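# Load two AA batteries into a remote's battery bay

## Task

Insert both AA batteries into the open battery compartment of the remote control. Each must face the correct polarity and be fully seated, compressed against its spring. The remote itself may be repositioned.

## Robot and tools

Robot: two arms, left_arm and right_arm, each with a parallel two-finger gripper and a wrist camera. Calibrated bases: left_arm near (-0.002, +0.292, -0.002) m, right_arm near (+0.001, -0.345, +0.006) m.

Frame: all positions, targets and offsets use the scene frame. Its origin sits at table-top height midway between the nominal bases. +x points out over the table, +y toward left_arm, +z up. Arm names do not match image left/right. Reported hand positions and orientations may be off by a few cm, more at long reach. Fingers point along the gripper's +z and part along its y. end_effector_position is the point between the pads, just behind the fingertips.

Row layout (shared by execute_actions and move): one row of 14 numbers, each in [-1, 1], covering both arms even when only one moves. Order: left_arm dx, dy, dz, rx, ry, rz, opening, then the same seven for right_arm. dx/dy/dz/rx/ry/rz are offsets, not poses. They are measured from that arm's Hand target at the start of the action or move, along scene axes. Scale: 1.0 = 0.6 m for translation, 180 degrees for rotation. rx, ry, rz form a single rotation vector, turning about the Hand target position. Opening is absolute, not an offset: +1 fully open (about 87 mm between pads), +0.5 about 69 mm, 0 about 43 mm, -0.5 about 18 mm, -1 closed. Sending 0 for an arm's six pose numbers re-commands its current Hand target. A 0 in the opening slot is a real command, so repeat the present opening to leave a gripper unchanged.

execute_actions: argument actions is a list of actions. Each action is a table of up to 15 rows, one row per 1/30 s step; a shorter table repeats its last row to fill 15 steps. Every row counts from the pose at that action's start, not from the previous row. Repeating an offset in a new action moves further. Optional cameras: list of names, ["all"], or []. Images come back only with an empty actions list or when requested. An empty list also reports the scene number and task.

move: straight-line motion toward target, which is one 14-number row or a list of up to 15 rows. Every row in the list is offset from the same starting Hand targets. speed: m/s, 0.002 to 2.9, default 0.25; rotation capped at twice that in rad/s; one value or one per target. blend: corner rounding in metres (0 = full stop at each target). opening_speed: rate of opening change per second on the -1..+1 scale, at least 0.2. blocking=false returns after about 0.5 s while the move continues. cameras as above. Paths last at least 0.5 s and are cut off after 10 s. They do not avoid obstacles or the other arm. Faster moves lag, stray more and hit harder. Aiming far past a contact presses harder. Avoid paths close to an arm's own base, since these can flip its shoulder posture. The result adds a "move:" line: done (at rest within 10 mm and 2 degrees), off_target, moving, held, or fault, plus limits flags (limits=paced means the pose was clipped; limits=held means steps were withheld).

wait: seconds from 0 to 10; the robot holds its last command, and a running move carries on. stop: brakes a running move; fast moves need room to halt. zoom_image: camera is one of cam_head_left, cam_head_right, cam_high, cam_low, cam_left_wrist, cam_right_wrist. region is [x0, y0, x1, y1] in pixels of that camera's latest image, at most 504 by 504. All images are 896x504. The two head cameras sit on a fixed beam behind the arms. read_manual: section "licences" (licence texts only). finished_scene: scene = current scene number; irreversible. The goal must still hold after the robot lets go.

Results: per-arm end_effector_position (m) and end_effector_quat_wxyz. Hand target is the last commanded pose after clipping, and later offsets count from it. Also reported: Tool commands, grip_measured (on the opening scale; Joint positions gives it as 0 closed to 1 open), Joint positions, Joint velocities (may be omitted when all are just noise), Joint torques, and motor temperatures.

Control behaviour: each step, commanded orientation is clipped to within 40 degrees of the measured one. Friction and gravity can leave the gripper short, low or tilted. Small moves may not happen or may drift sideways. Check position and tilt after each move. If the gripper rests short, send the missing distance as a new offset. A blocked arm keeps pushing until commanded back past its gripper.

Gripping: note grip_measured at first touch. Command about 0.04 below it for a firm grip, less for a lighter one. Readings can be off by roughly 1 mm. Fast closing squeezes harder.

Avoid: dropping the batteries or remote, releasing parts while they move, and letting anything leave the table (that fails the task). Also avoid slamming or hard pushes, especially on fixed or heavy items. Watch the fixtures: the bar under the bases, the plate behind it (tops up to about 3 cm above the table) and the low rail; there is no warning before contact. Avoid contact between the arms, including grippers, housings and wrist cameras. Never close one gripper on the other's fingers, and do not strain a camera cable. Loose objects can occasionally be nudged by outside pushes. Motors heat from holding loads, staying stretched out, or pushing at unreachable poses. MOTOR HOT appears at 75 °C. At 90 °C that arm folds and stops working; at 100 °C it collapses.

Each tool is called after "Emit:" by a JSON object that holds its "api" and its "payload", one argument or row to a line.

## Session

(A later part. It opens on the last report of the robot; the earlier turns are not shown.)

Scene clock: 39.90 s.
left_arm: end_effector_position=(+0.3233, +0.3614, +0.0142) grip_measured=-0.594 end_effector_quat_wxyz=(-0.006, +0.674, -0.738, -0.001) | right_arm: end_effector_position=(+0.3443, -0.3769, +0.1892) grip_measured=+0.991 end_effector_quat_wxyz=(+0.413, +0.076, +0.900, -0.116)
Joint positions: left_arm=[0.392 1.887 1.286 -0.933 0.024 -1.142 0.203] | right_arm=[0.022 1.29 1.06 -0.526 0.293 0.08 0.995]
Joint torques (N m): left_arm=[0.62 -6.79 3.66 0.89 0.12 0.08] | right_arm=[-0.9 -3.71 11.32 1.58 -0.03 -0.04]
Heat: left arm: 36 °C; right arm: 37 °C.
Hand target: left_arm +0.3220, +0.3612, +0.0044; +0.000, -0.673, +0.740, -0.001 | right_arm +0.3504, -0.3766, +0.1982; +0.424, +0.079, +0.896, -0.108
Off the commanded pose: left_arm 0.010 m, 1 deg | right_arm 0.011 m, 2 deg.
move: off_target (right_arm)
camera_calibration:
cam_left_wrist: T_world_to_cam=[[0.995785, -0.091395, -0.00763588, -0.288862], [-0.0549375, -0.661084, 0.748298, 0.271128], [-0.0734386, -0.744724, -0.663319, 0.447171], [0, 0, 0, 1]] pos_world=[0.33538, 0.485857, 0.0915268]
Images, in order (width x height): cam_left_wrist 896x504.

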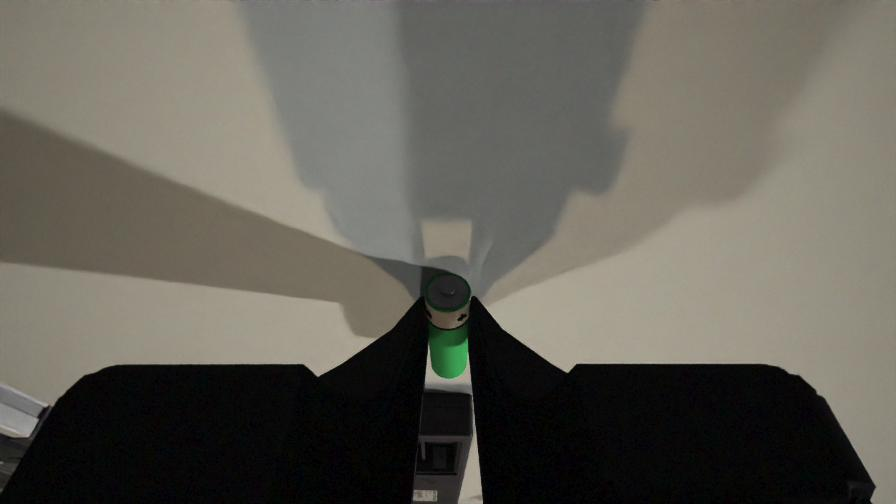

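Emit:
{"api": "move", "payload": {
  "target": [
    [0.0, 0.0, 0.0135, 0, 0, 0, -0.66, 0, 0, 0, 0, 0, 0, 1],
    [0.0, 0.0, 0.0135, 0, 0, 0, -0.5, 0, 0, 0, 0, 0, 0, 1],
    [0.0, 0.0, 0.025, 0, 0, 0, -0.5, 0, 0, 0, 0, 0, 0, 1]
  ],
  "speed": 0.03,
  "cameras": ["cam_left_wrist"]
}}

Emit:
{"api": "zoom_image", "payload": {
  "camera": "cam_left_wrist",
  "region": [380, 220, 520, 360]
}}

Scene clock: 42.20 s.
left_arm: end_effector_position=(+0.3219, +0.3608, +0.0145) grip_measured=-0.500 end_effector_quat_wxyz=(-0.003, +0.674, -0.739, -0.002) | right_arm: end_effector_position=(+0.3443, -0.3769, +0.1892) grip_measured=+0.991 end_effector_quat_wxyz=(+0.413, +0.076, +0.900, -0.116)
Joint positions: left_arm=[0.392 1.887 1.287 -0.94 0.024 -1.141 0.25] | right_arm=[0.022 1.29 1.06 -0.526 0.293 0.08 0.995]
Joint torques (N m): left_arm=[0.64 -8.43 6.16 0.3 0.1 0.09] | right_arm=[-0.99 -3.69 11.29 1.57 -0.04 -0.03]
Heat: left arm: 36 °C; right arm: 38 °C.
Hand target: left_arm +0.3219, +0.3611, +0.0193; +0.000, -0.673, +0.740, -0.001 | right_arm +0.3504, -0.3766, +0.1982; +0.424, +0.079, +0.896, -0.108
Off the commanded pose: left_arm 0.005 m, 1 deg | right_arm 0.011 m, 2 deg.
move: off_target (right_arm)
camera_calibration:
cam_left_wrist: T_world_to_cam=[[0.995632, -0.092398, -0.0134101, -0.28703], [-0.0510661, -0.659152, 0.750274, 0.268408], [-0.0781631, -0.746311, -0.660992, 0.448944], [0, 0, 0, 1]] pos_world=[0.334574, 0.485453, 0.0915195]
Images, in order (width x height): cam_left_wrist 896x504.

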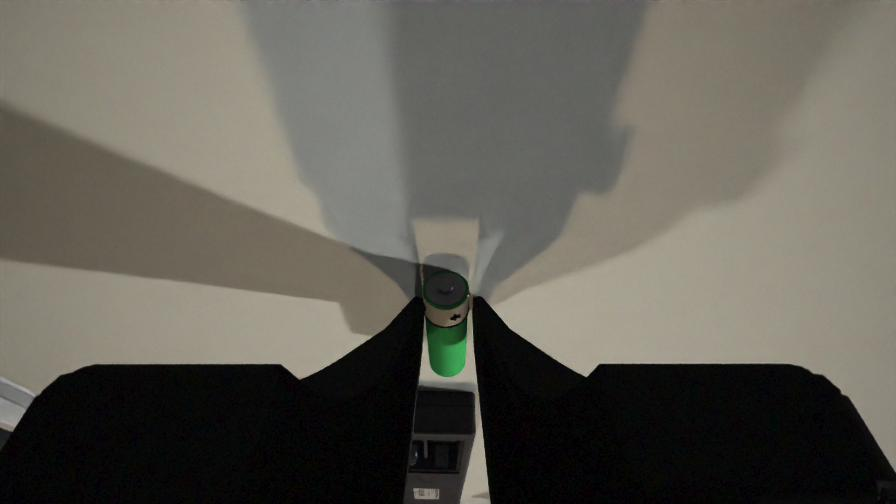

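Scaled by 3.600 from the camera's 896x504 image, which has a finer 1280x720 frame.

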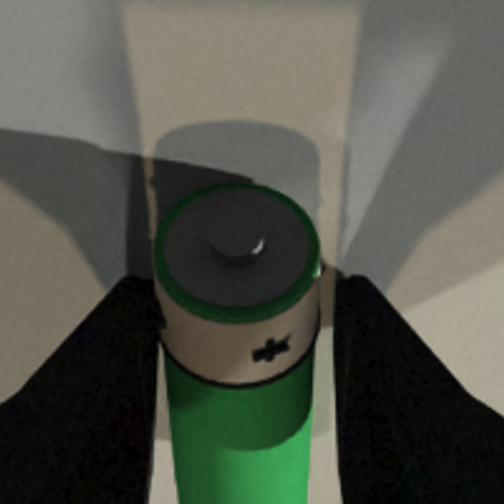

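Emit:
{"api": "move", "payload": {
  "target": [0.0, 0.0, 0.0065, 0, 0, 0, -0.5, 0, 0, 0, 0, 0, 0, 1],
  "speed": 0.03,
  "cameras": ["cam_left_wrist"]
}}

Scene clock: 43.27 s.
left_arm: end_effector_position=(+0.3216, +0.3606, +0.0169) grip_measured=-0.500 end_effector_quat_wxyz=(-0.001, +0.674, -0.739, -0.003) | right_arm: end_effector_position=(+0.3443, -0.3769, +0.1892) grip_measured=+0.991 end_effector_quat_wxyz=(+0.413, +0.076, +0.900, -0.116)
Joint positions: left_arm=[0.392 1.887 1.296 -0.955 0.024 -1.141 0.25] | right_arm=[0.022 1.29 1.06 -0.526 0.293 0.08 0.995]
Joint torques (N m): left_arm=[0.65 -8.85 6.12 0.29 0.1 0.11] | right_arm=[-0.95 -3.64 11.23 1.57 -0.03 -0.02]
Heat: left arm: 36 °C; right arm: 38 °C.
Hand target: left_arm +0.3219, +0.3611, +0.0232; +0.000, -0.673, +0.740, -0.001 | right_arm +0.3504, -0.3766, +0.1982; +0.424, +0.079, +0.896, -0.108
Off the commanded pose: left_arm 0.006 m, 1 deg | right_arm 0.011 m, 2 deg.
move: off_target (right_arm)
camera_calibration:
cam_left_wrist: T_world_to_cam=[[0.995575, -0.0922607, -0.0178521, -0.286629], [-0.0474922, -0.657914, 0.751594, 0.264989], [-0.0810878, -0.747421, -0.659384, 0.451627], [0, 0, 0, 1]] pos_world=[0.334567, 0.485451, 0.0935144]
Images, in order (width x height): cam_left_wrist 896x504.

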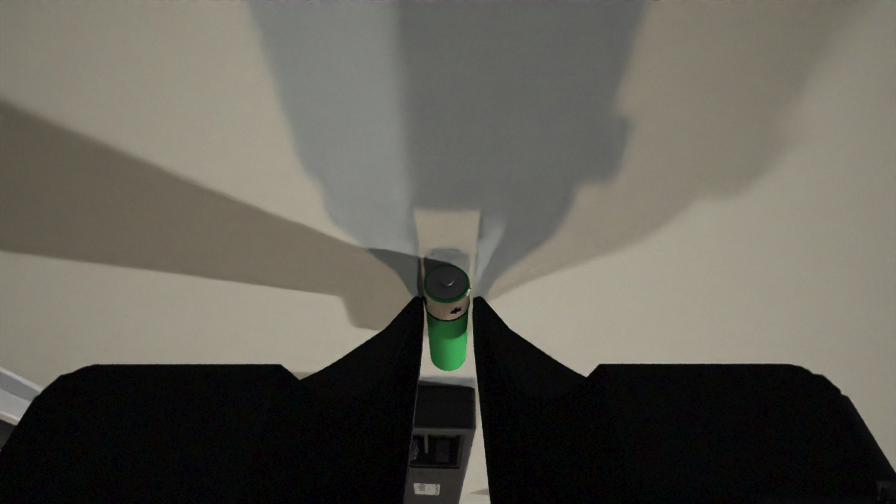

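Emit:
{"api": "move", "payload": {
  "target": [0.0, 0.0, 0, 0, 0, 0, -0.66, 0, 0, 0, 0, 0, 0, 1],
  "opening_speed": 0.3,
  "cameras": ["cam_left_wrist"]
}}

Emit:
{"api": "zoom_image", "payload": {
  "camera": "cam_left_wrist",
  "region": [380, 250, 520, 390]
}}

Scene clock: 44.23 s.
left_arm: end_effector_position=(+0.3214, +0.3606, +0.0169) grip_measured=-0.596 end_effector_quat_wxyz=(-0.001, +0.674, -0.739, -0.003) | right_arm: end_effector_position=(+0.3443, -0.3769, +0.1892) grip_measured=+0.991 end_effector_quat_wxyz=(+0.413, +0.076, +0.900, -0.116)
Joint positions: left_arm=[0.392 1.887 1.296 -0.956 0.024 -1.141 0.202] | right_arm=[0.022 1.29 1.06 -0.526 0.293 0.08 0.995]
Joint torques (N m): left_arm=[0.69 -8.87 6.16 0.32 0.1 0.1] | right_arm=[-0.94 -3.74 11.26 1.57 -0.02 -0.02]
Heat: left arm: 36 °C; right arm: 38 °C.
Hand target: left_arm +0.3218, +0.3611, +0.0232; -0.001, -0.673, +0.740, -0.001 | right_arm +0.3504, -0.3766, +0.1982; +0.424, +0.079, +0.896, -0.108
Off the commanded pose: left_arm 0.006 m, 1 deg | right_arm 0.011 m, 2 deg.
move: off_target (right_arm)
camera_calibration:
cam_left_wrist: T_world_to_cam=[[0.995562, -0.0922487, -0.0186031, -0.28647], [-0.046898, -0.657737, 0.751786, 0.264616], [-0.0815873, -0.747578, -0.659144, 0.451765], [0, 0, 0, 1]] pos_world=[0.334466, 0.485351, 0.0935137]
Images, in order (width x height): cam_left_wrist 896x504.

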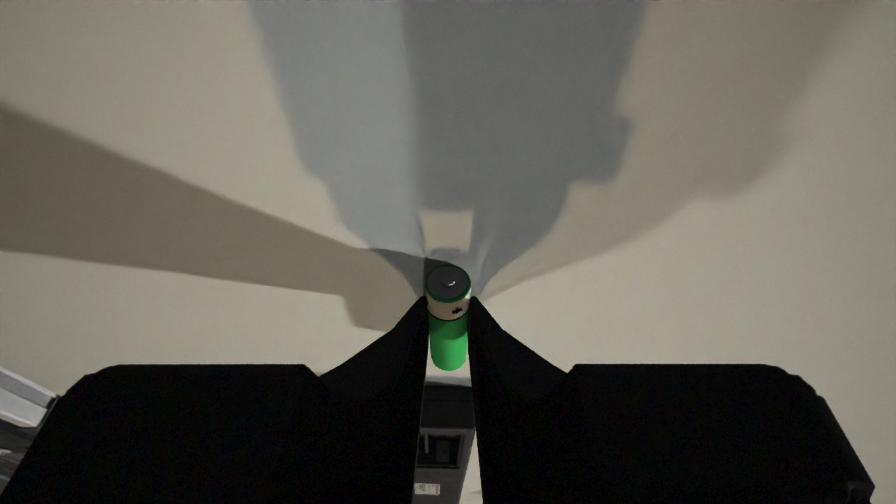

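Scaled by 3.600 from the camera's 896x504 image, which has a finer 1280x720 frame.

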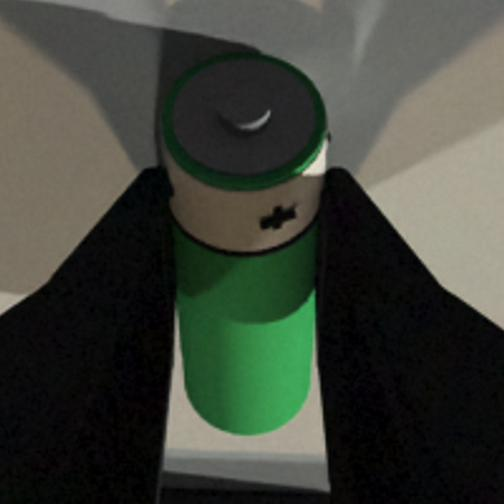

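Emit:
{"api": "move", "payload": {
  "target": [
    [0, 0, 0.09, 0.03, -0.0034, 0, -0.66, 0, 0, 0, 0, 0, 0, 1],
    [-0.0498, -0.1618, 0.09, 0.138, -0.0158, 0, -0.66, 0, 0, 0, 0, 0, 0, 1],
    [-0.0498, -0.1618, 0.0213, 0.138, -0.0158, 0, -0.66, 0, 0, 0, 0, 0, 0, 1]
  ],
  "speed": [0.12, 0.12, 0.05],
  "blend": [0.02, 0, 0],
  "cameras": ["cam_left_wrist","cam_head_left","cam_low"]
}}

Emit:
{"api": "zoom_image", "payload": {
  "camera": "cam_left_wrist",
  "region": [340, 200, 540, 400]
}}

Emit:
{"api": "zoom_image", "payload": {
  "camera": "cam_low",
  "region": [460, 250, 560, 325]
}}

Scene clock: 48.60 s.
left_arm: end_effector_position=(+0.2918, +0.2626, +0.0395) grip_measured=-0.596 end_effector_quat_wxyz=(-0.155, +0.657, -0.725, -0.135) | right_arm: end_effector_position=(+0.3443, -0.3769, +0.1892) grip_measured=+0.991 end_effector_quat_wxyz=(+0.413, +0.076, +0.900, -0.116)
Joint positions: left_arm=[-0.146 1.668 1.139 -1.039 -0.4 -1.679 0.202] | right_arm=[0.022 1.29 1.06 -0.526 0.293 0.08 0.995]
Joint torques (N m): left_arm=[-0.53 -5.97 4.27 0.55 -0.51 -0.15] | right_arm=[-0.96 -3.71 11.26 1.58 -0.06 -0.02]
Heat: left arm: 36 °C; right arm: 38 °C.
Hand target: left_arm +0.2920, +0.2641, +0.0360; +0.162, -0.657, +0.722, +0.142 | right_arm +0.3504, -0.3766, +0.1982; +0.424, +0.079, +0.896, -0.108
Off the commanded pose: left_arm 0.004 m, 1 deg | right_arm 0.011 m, 2 deg.
move: off_target (right_arm)
camera_calibration:
cam_left_wrist: T_world_to_cam=[[0.995525, -0.0943236, -0.0056944, -0.265559], [-0.0828535, -0.900267, 0.427382, 0.268852], [-0.0454387, -0.424998, -0.904053, 0.305457], [0, 0, 0, 1]] pos_world=[0.300525, 0.346808, 0.159734]
Images, in order (width x height): cam_head_left 896x504, cam_low 896x504, cam_left_wrist 896x504.

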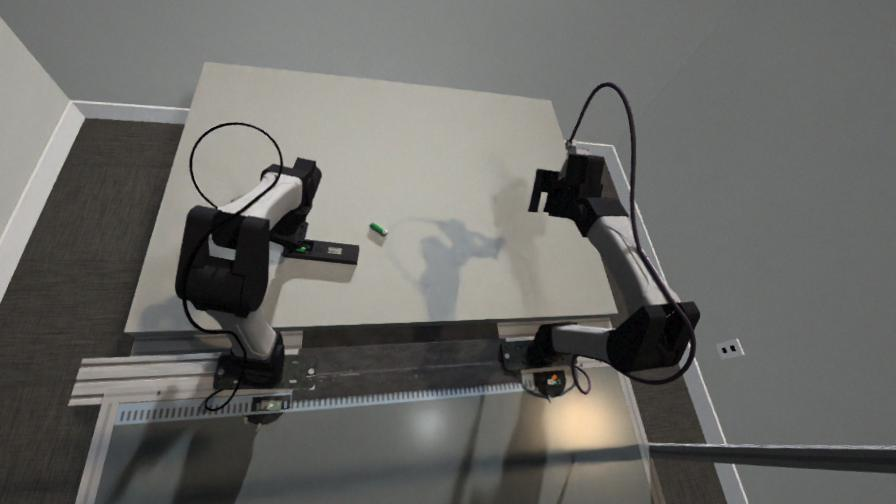

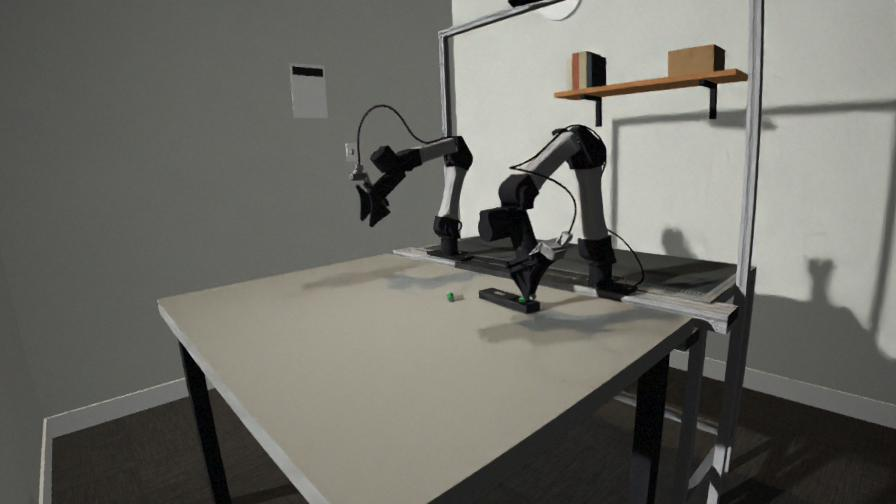

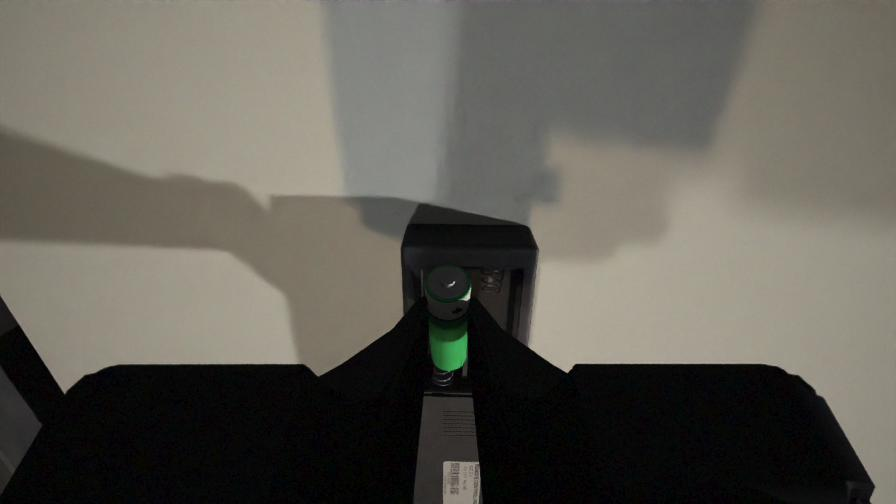

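Scaled by 2.520 from the camera's 896x504 image, which has a finer 1280x720 frame.

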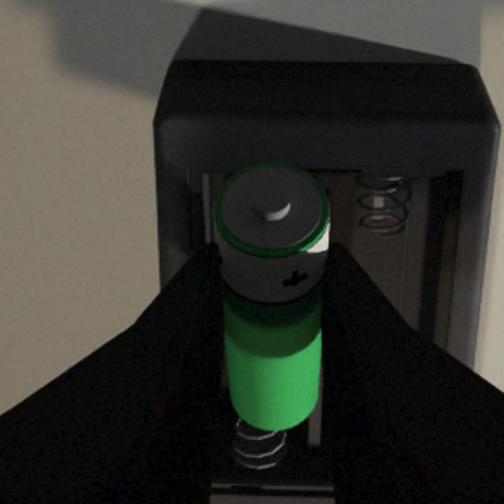

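Scaled by 5.040 from the camera's 896x504 image, which has a finer 1280x720 frame.

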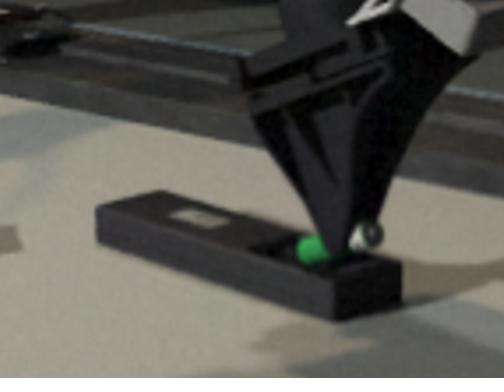

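Emit:
{"api": "move", "payload": {
  "target": [
    [-0.0017, 0, -0.0085, 0, 0, 0, -0.66, 0, 0, 0, 0, 0, 0, 1],
    [-0.0035, -0.015, -0.0085, 0, 0, 0, -0.66, 0, 0, 0, 0, 0, 0, 1]
  ],
  "speed": 0.03,
  "cameras": ["cam_left_wrist","cam_head_left","cam_low"]
}}

Emit:
{"api": "zoom_image", "payload": {
  "camera": "cam_left_wrist",
  "region": [340, 200, 540, 400]
}}

Emit:
{"api": "zoom_image", "payload": {
  "camera": "cam_low",
  "region": [460, 250, 560, 325]
}}

Scene clock: 50.57 s.
left_arm: end_effector_position=(+0.2914, +0.2572, +0.0357) grip_measured=-0.596 end_effector_quat_wxyz=(-0.165, +0.655, -0.724, -0.136) | right_arm: end_effector_position=(+0.3443, -0.3769, +0.1892) grip_measured=+0.991 end_effector_quat_wxyz=(+0.413, +0.076, +0.900, -0.116)
Joint positions: left_arm=[-0.176 1.67 1.122 -1.022 -0.417 -1.707 0.202] | right_arm=[0.022 1.29 1.06 -0.526 0.293 0.08 0.995]
Joint torques (N m): left_arm=[-0.84 -5.33 4.77 0.44 -0.32 -0.24] | right_arm=[-0.95 -3.69 11.29 1.57 -0.04 -0.03]
Motor temperatures (°C): left_arm=[22 36 34 25 24 25 24] | right_arm=[22 28 39 35 21 21 21]
Heat: left arm: 36 °C; right arm: 39 °C.
Hand target: left_arm +0.2900, +0.2551, +0.0310; +0.163, -0.657, +0.722, +0.142 | right_arm +0.3504, -0.3766, +0.1982; +0.424, +0.079, +0.896, -0.108
Off the commanded pose: left_arm 0.005 m, 1 deg | right_arm 0.011 m, 2 deg.
move: off_target (right_arm)
camera_calibration:
cam_left_wrist: T_world_to_cam=[[0.995046, -0.0992368, 0.005885, -0.264684], [-0.0927915, -0.905919, 0.41316, 0.270463], [-0.0356693, -0.411659, -0.91064, 0.293594], [0, 0, 0, 1]] pos_world=[0.298942, 0.339612, 0.157172]
Images, in order (width x height): cam_head_left 896x504, cam_low 896x504, cam_left_wrist 896x504.

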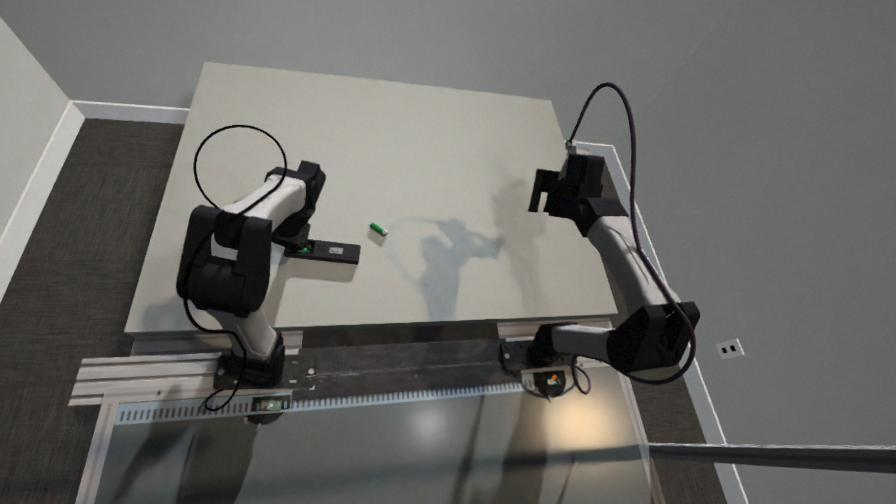

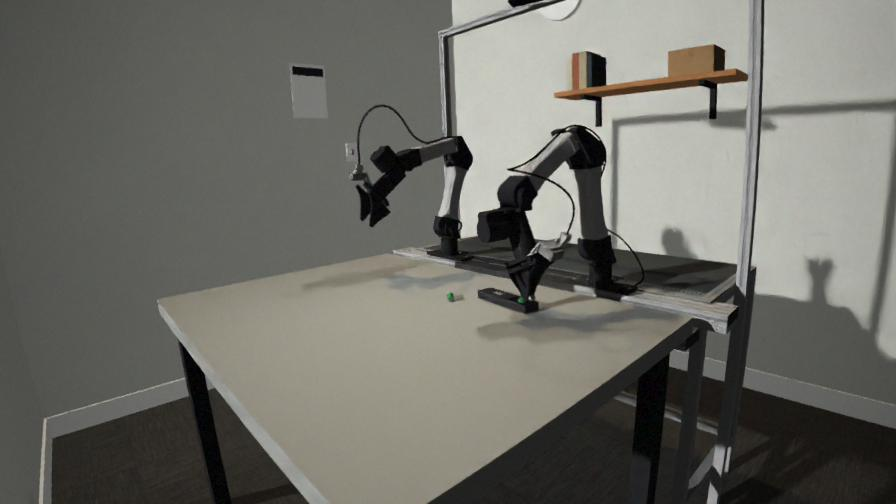

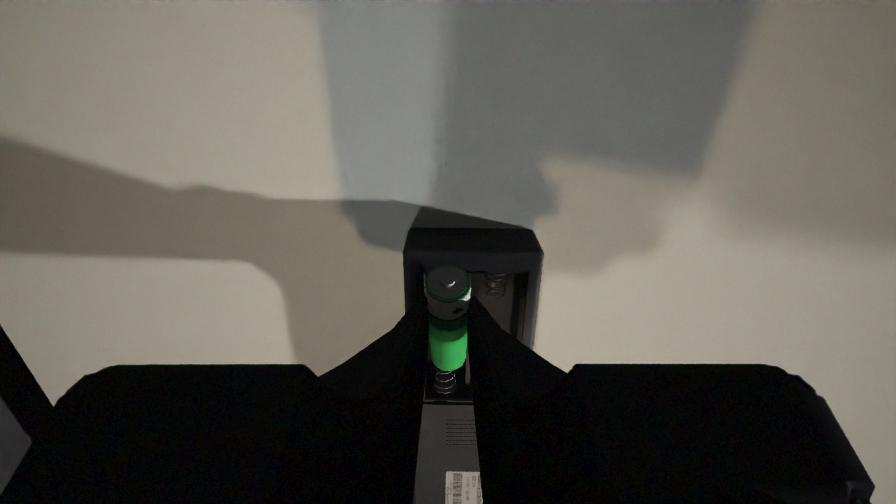

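Scaled by 2.520 from the camera's 896x504 image, which has a finer 1280x720 frame.

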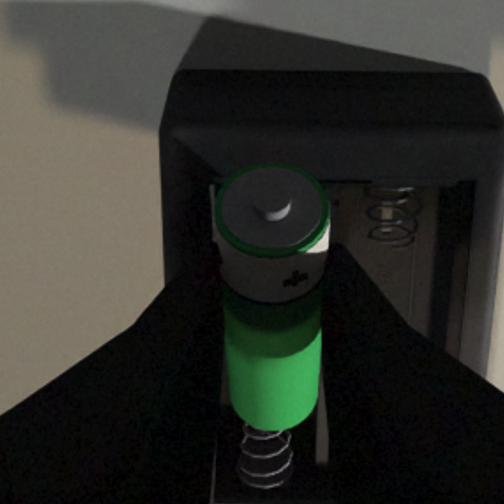

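Scaled by 5.040 from the camera's 896x504 image, which has a finer 1280x720 frame.

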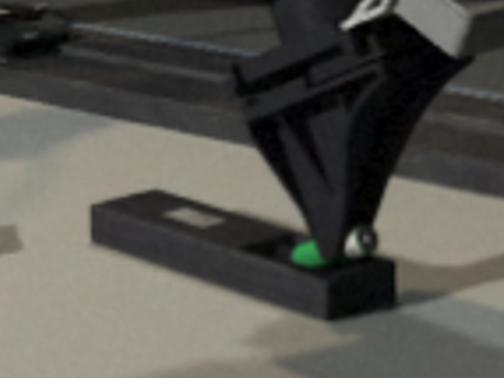

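Emit:
{"api": "move", "payload": {
  "target": [
    [0.0035, 0.012, 0.06, 0, 0, 0, -0.66, -0.05, 0.3, 0, 0.008, 0.03, 0.27, 1],
    [0.0035, 0.012, 0.08, 0, 0, 0, -0.66, -0.117, 0.62, -0.08, 0.0139, 0.0596, 0.5357, 1]
  ],
  "speed": 0.25,
  "blend": 0.05,
  "cameras": ["all"]
}}

Scene clock: 55.53 s.
left_arm: end_effector_position=(+0.2921, +0.2584, +0.0678) grip_measured=-0.596 end_effector_quat_wxyz=(-0.158, +0.655, -0.724, -0.146) | right_arm: end_effector_position=(+0.2776, -0.0118, +0.1413) grip_measured=+0.991 end_effector_quat_wxyz=(+0.276, -0.611, +0.700, +0.246)
Joint positions: left_arm=[-0.17 1.66 1.243 -1.176 -0.417 -1.706 0.202] | right_arm=[0.701 1.765 1.426 -0.621 -0.501 -0.544 0.995]
Joint torques (N m): left_arm=[1.24 -8.47 6.3 0.13 -0.34 0.11] | right_arm=[-0.08 -7.28 11.33 1.27 -0.45 -0.14]
Heat: left arm: 36 °C; right arm: 39 °C.
Hand target: left_arm +0.2921, +0.2623, +0.0789; +0.163, -0.657, +0.722, +0.142 | right_arm +0.2803, -0.0046, +0.1501; +0.286, -0.616, +0.689, +0.254
Off the commanded pose: left_arm 0.012 m, 1 deg | right_arm 0.012 m, 2 deg.
move: off_target (left_arm, right_arm)
camera_calibration:
cam_left_wrist: T_world_to_cam=[[0.995468, -0.0935382, -0.0171757, -0.265581], [-0.0783025, -0.908641, 0.410172, 0.254937], [-0.0539733, -0.406968, -0.911847, 0.327578], [0, 0, 0, 1]] pos_world=[0.30202, 0.340117, 0.189571]
cam_right_wrist: T_world_to_cam=[[0.989596, -0.143099, -0.014933, -0.27687], [-0.140971, -0.985129, 0.0982241, 0.0367031], [-0.0287667, -0.095097, -0.995052, 0.294118], [0, 0, 0, 1]] pos_world=[0.287624, 0.0245072, 0.284923]

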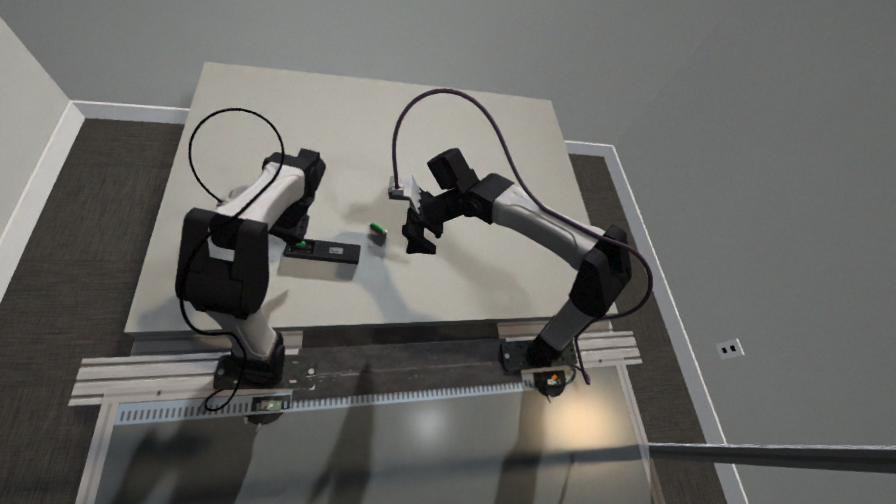

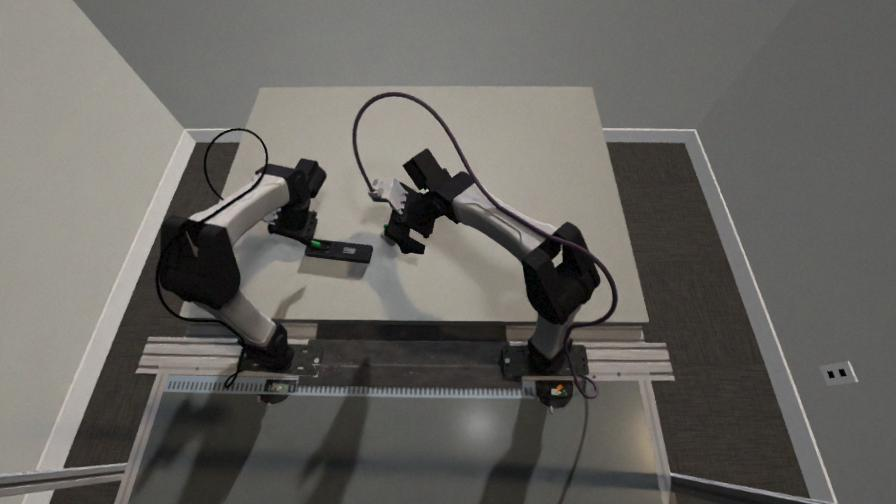

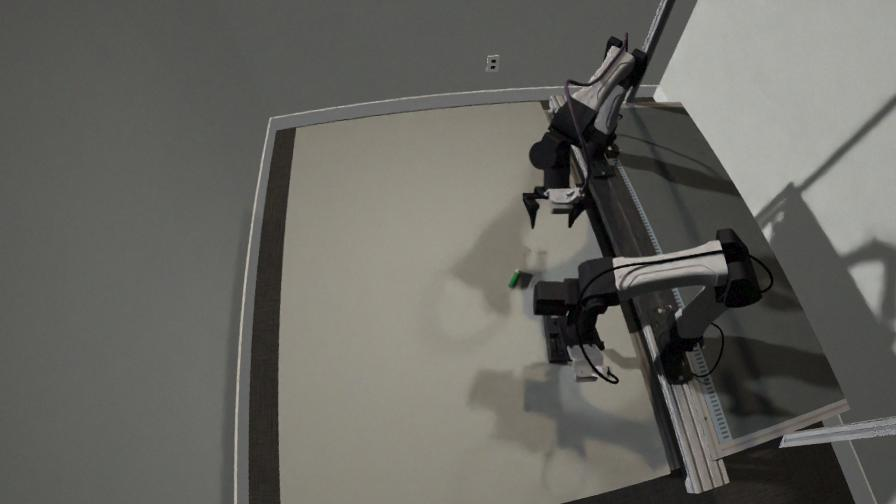

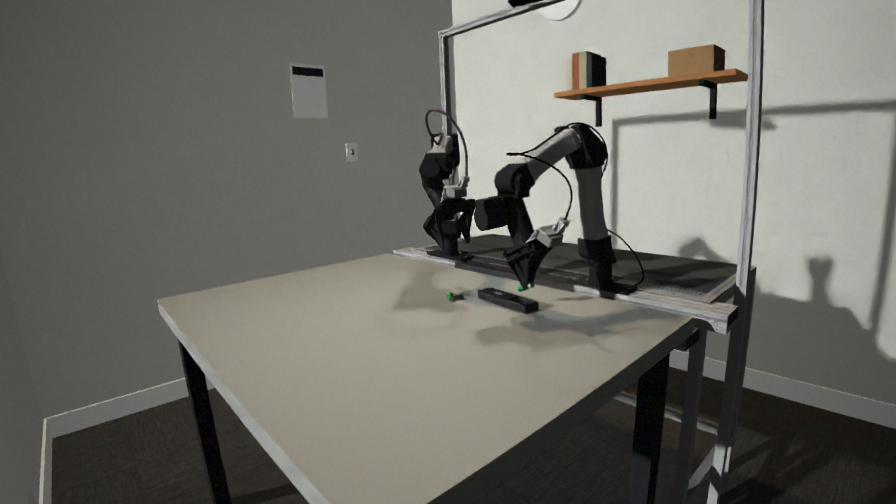

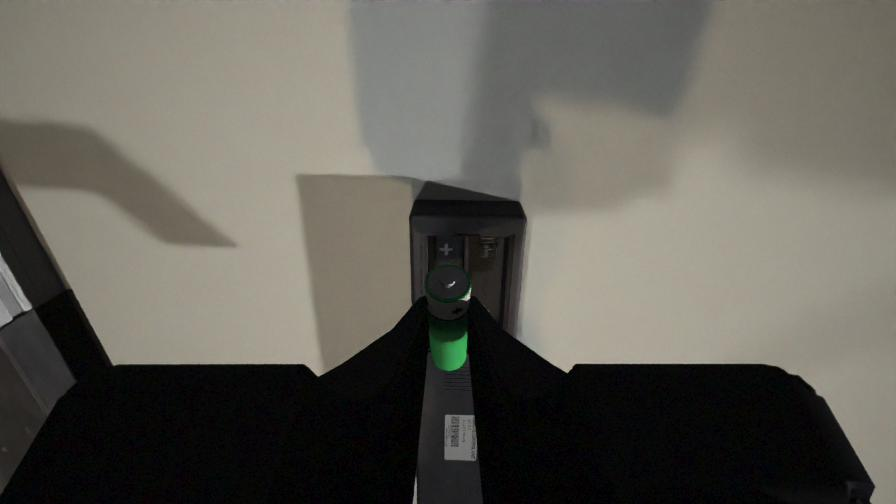

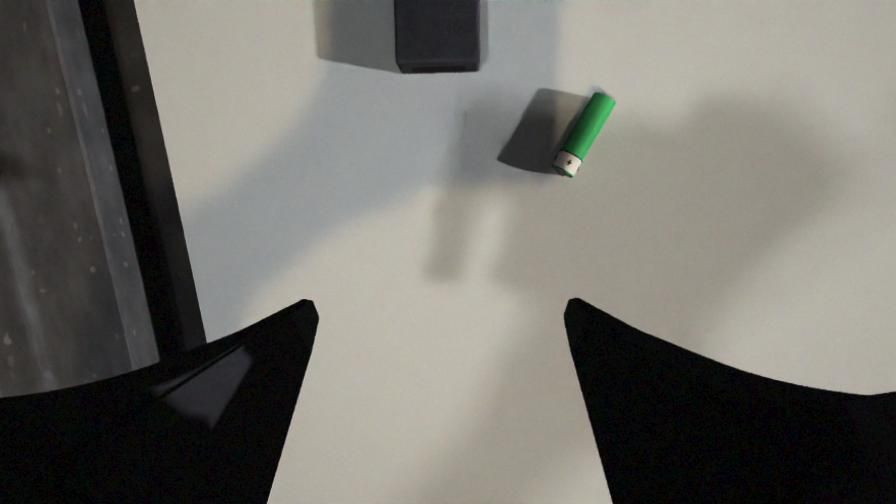

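Emit:
{"api": "move", "payload": {
  "target": [0, 0, 0, 0, 0, 0, -0.66, 0.024, 0.236, -0.102, 0, 0, 0, 1],
  "speed": 0.15,
  "cameras": ["cam_right_wrist","cam_head_right","cam_low"]
}}

Scene clock: 57.57 s.
left_arm: end_effector_position=(+0.2921, +0.2584, +0.0678) grip_measured=-0.596 end_effector_quat_wxyz=(-0.158, +0.655, -0.724, -0.146) | right_arm: end_effector_position=(+0.2791, +0.1114, +0.0833) grip_measured=+0.991 end_effector_quat_wxyz=(+0.260, -0.626, +0.688, +0.260)
Joint positions: left_arm=[-0.17 1.66 1.243 -1.176 -0.417 -1.706 0.202] | right_arm=[0.894 2.162 1.751 -0.506 -0.431 -0.407 0.995]
Joint torques (N m): left_arm=[1.22 -8.49 6.32 0.11 -0.33 0.11] | right_arm=[-0.81 -12.05 8.2 1.36 -0.18 -0.08]
Heat: left arm: 37 °C; right arm: 39 °C.
Hand target: left_arm +0.2921, +0.2623, +0.0789; +0.163, -0.657, +0.722, +0.142 | right_arm +0.2824, +0.1100, +0.0883; +0.266, -0.624, +0.687, +0.260 (not the last commanded pose)
Off the commanded pose: left_arm 0.012 m, 1 deg | right_arm 0.031 m, 3 deg.
move: held (right_arm; a check stopped the path), off_target (left_arm); limits=held
pose unreachable (right arm): on one or more control steps of this call, first in action 0 (counted from 0), this arm could not follow its commanded pose, so it was not sent that pose on those steps. It may still have moved: this result reports where it is.
cause: moving toward the commanded pose would bring a part of the arm too close to another arm (this arm's wrist camera and the left arm's wrist (the part past joint 5), where that arm would come to rest).
camera_calibration:
cam_right_wrist: T_world_to_cam=[[0.995039, -0.0911949, -0.0397618, -0.266863], [-0.086636, -0.990767, 0.104287, 0.148877], [-0.0489051, -0.100325, -0.993752, 0.254221], [0, 0, 0, 1]] pos_world=[0.29087, 0.148671, 0.226495]
Images, in order (width x height): cam_head_right 896x504, cam_low 896x504, cam_right_wrist 896x504.

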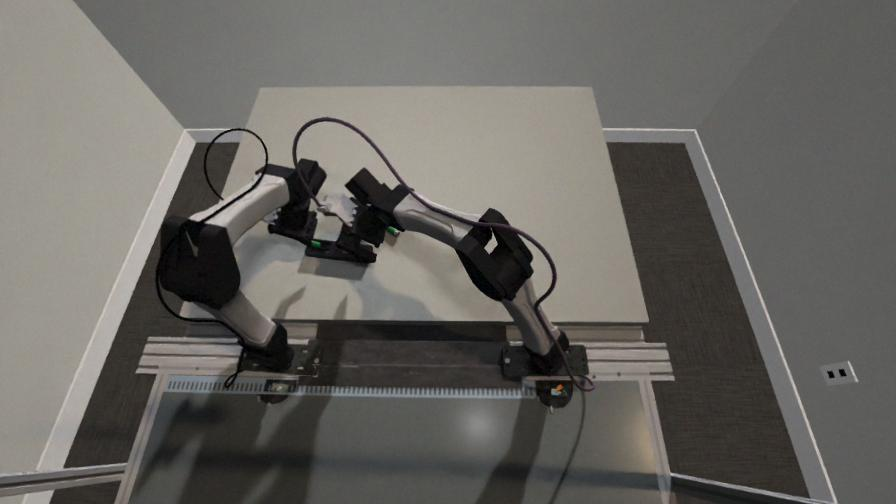

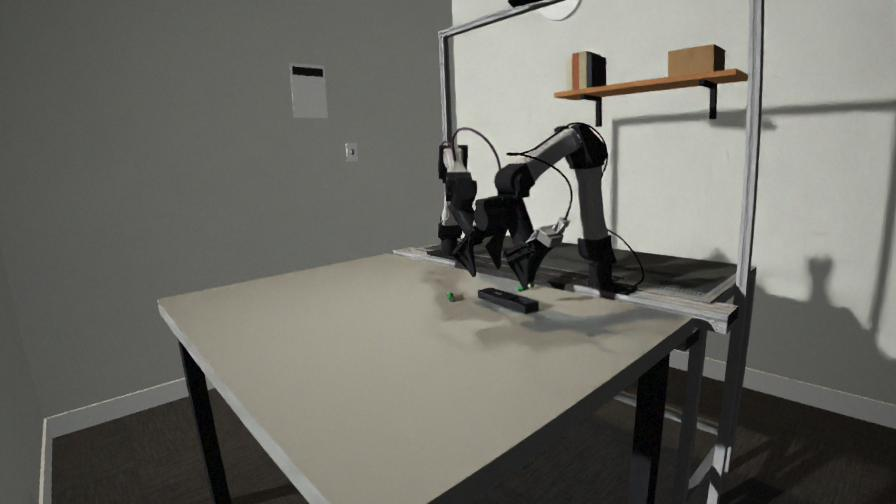

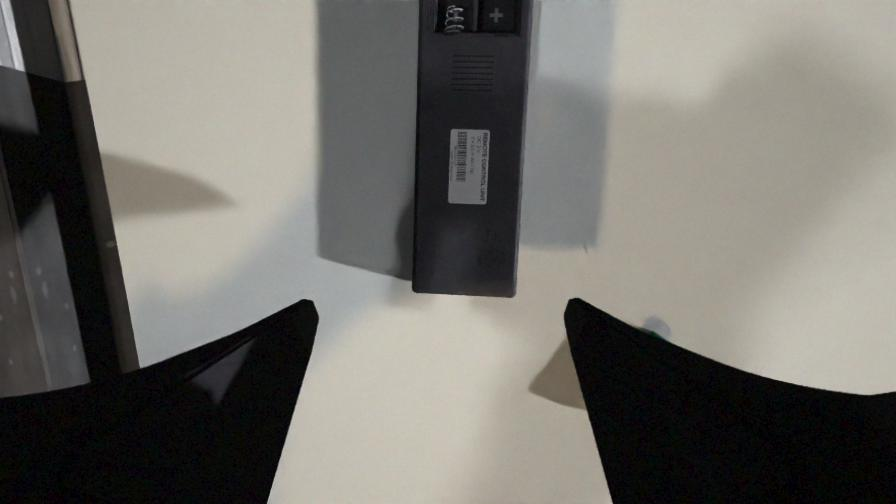

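Emit:
{"api": "move", "payload": {
  "target": [0, 0, 0, 0, 0, 0, -0.66, 0.021, 0.025, -0.0305, 0.0756, -0.0087, 0, 1],
  "speed": 0.12,
  "cameras": ["cam_right_wrist","cam_head_left","cam_low"]
}}

Scene clock: 60.73 s.
left_arm: end_effector_position=(+0.2921, +0.2584, +0.0678) grip_measured=-0.596 end_effector_quat_wxyz=(-0.158, +0.655, -0.724, -0.146) | right_arm: end_effector_position=(+0.2906, +0.1233, +0.0514) grip_measured=+0.991 end_effector_quat_wxyz=(+0.329, -0.597, +0.658, +0.321)
Joint positions: left_arm=[-0.17 1.66 1.243 -1.176 -0.417 -1.706 0.202] | right_arm=[0.86 2.162 1.486 -0.038 -0.527 -0.338 0.995]
Joint torques (N m): left_arm=[1.22 -8.49 6.3 0.12 -0.34 0.1] | right_arm=[-1.2 -13.71 7.71 1.72 -0.4 -0.01]
Heat: left arm: 37 °C; right arm: 39 °C.
Hand target: left_arm +0.2921, +0.2623, +0.0789; +0.163, -0.657, +0.722, +0.142 | right_arm +0.2951, +0.1250, +0.0701; +0.347, -0.591, +0.648, +0.331
Off the commanded pose: left_arm 0.012 m, 1 deg | right_arm 0.019 m, 3 deg.
move: off_target (left_arm, right_arm)
camera_calibration:
cam_right_wrist: T_world_to_cam=[[0.995198, -0.0899898, -0.0385057, -0.278809], [-0.0933966, -0.99075, -0.098446, 0.177427], [-0.0292904, 0.10157, -0.994397, 0.193809], [0, 0, 0, 1]] pos_world=[0.299718, 0.131011, 0.199455]
Images, in order (width x height): cam_head_left 896x504, cam_low 896x504, cam_right_wrist 896x504.

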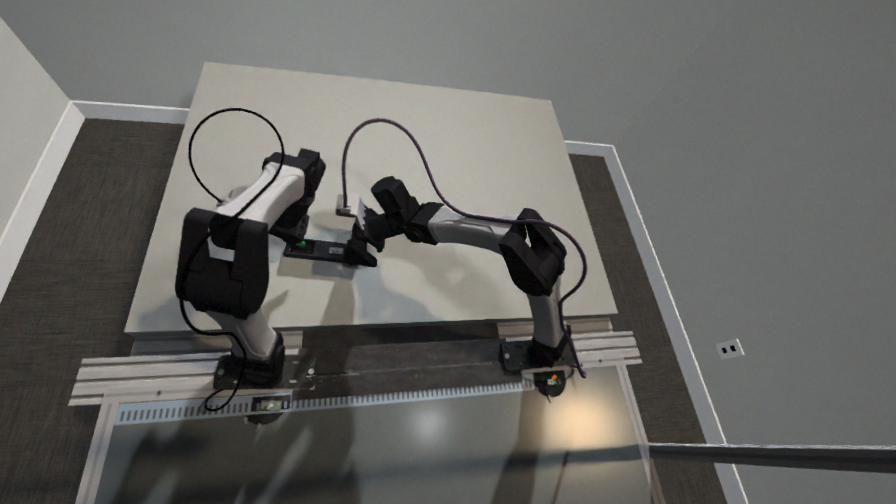

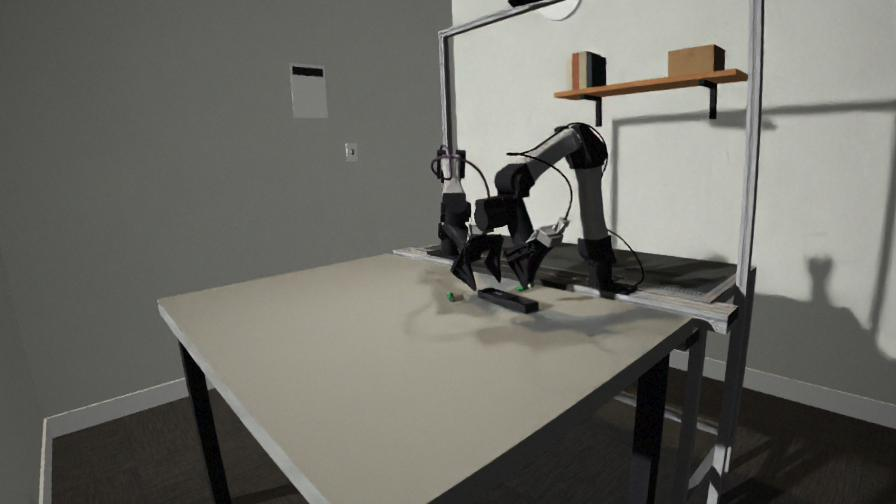

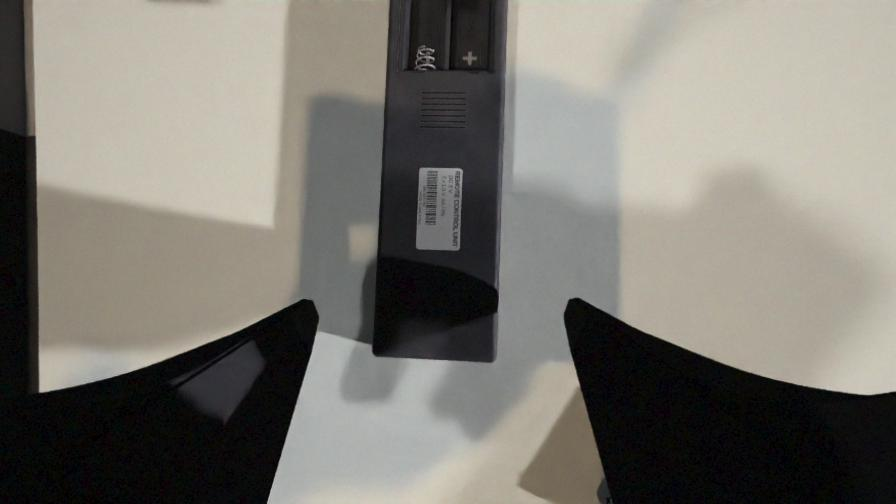

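Emit:
{"api": "move", "payload": {
  "target": [0, 0, 0, 0, 0, 0, -0.66, 0, 0, -0.048, 0, 0, 0, 1],
  "speed": 0.06,
  "cameras": ["cam_right_wrist","cam_low"]
}}

Emit:
{"api": "zoom_image", "payload": {
  "camera": "cam_low",
  "region": [420, 220, 560, 325]
}}

Scene clock: 62.23 s.
left_arm: end_effector_position=(+0.2921, +0.2584, +0.0678) grip_measured=-0.596 end_effector_quat_wxyz=(-0.158, +0.655, -0.724, -0.146) | right_arm: end_effector_position=(+0.2924, +0.1251, +0.0422) grip_measured=+0.991 end_effector_quat_wxyz=(+0.345, -0.596, +0.649, +0.324)
Joint positions: left_arm=[-0.17 1.66 1.243 -1.176 -0.417 -1.706 0.202] | right_arm=[0.86 2.173 1.437 0.059 -0.527 -0.336 0.995]
Joint torques (N m): left_arm=[1.21 -8.5 6.31 0.11 -0.32 0.1] | right_arm=[-1.02 -10.29 7.53 1.75 -0.35 0.01]
Heat: left arm: 38 °C; right arm: 39 °C.
Hand target: left_arm +0.2921, +0.2623, +0.0789; +0.163, -0.657, +0.722, +0.142 | right_arm +0.2951, +0.1250, +0.0414; -0.347, +0.591, -0.648, -0.331
Off the commanded pose: left_arm 0.012 m, 1 deg | right_arm 0.003 m, 1 deg.
move: off_target (left_arm)
camera_calibration:
cam_right_wrist: T_world_to_cam=[[0.99586, -0.0889921, -0.0185401, -0.28186], [-0.0906482, -0.987452, -0.129313, 0.178468], [-0.00679963, 0.130458, -0.99143, 0.174113], [0, 0, 0, 1]] pos_world=[0.298055, 0.128431, 0.190473]
Images, in order (width x height): cam_low 896x504, cam_right_wrist 896x504.

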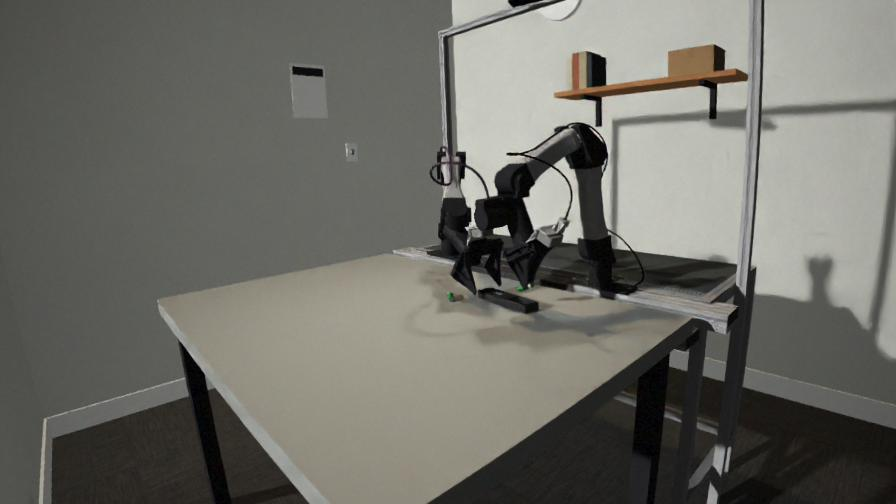

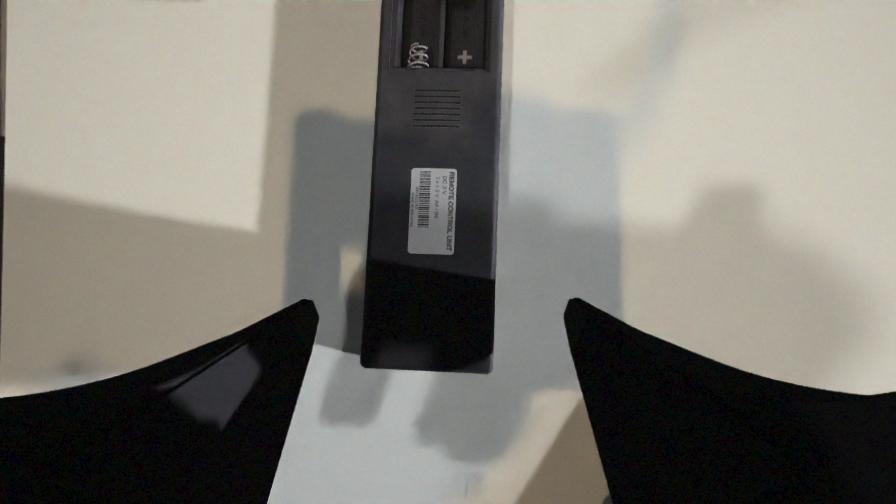

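Scaled by 3.600 from the camera's 896x504 image, which has a finer 1280x720 frame.

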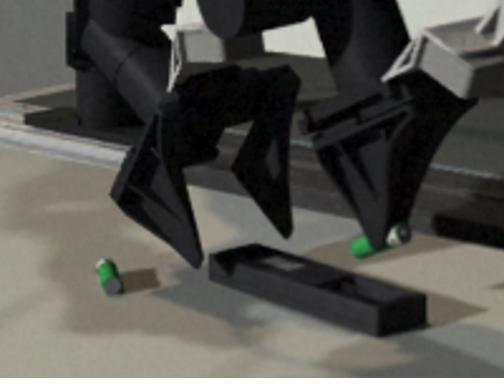

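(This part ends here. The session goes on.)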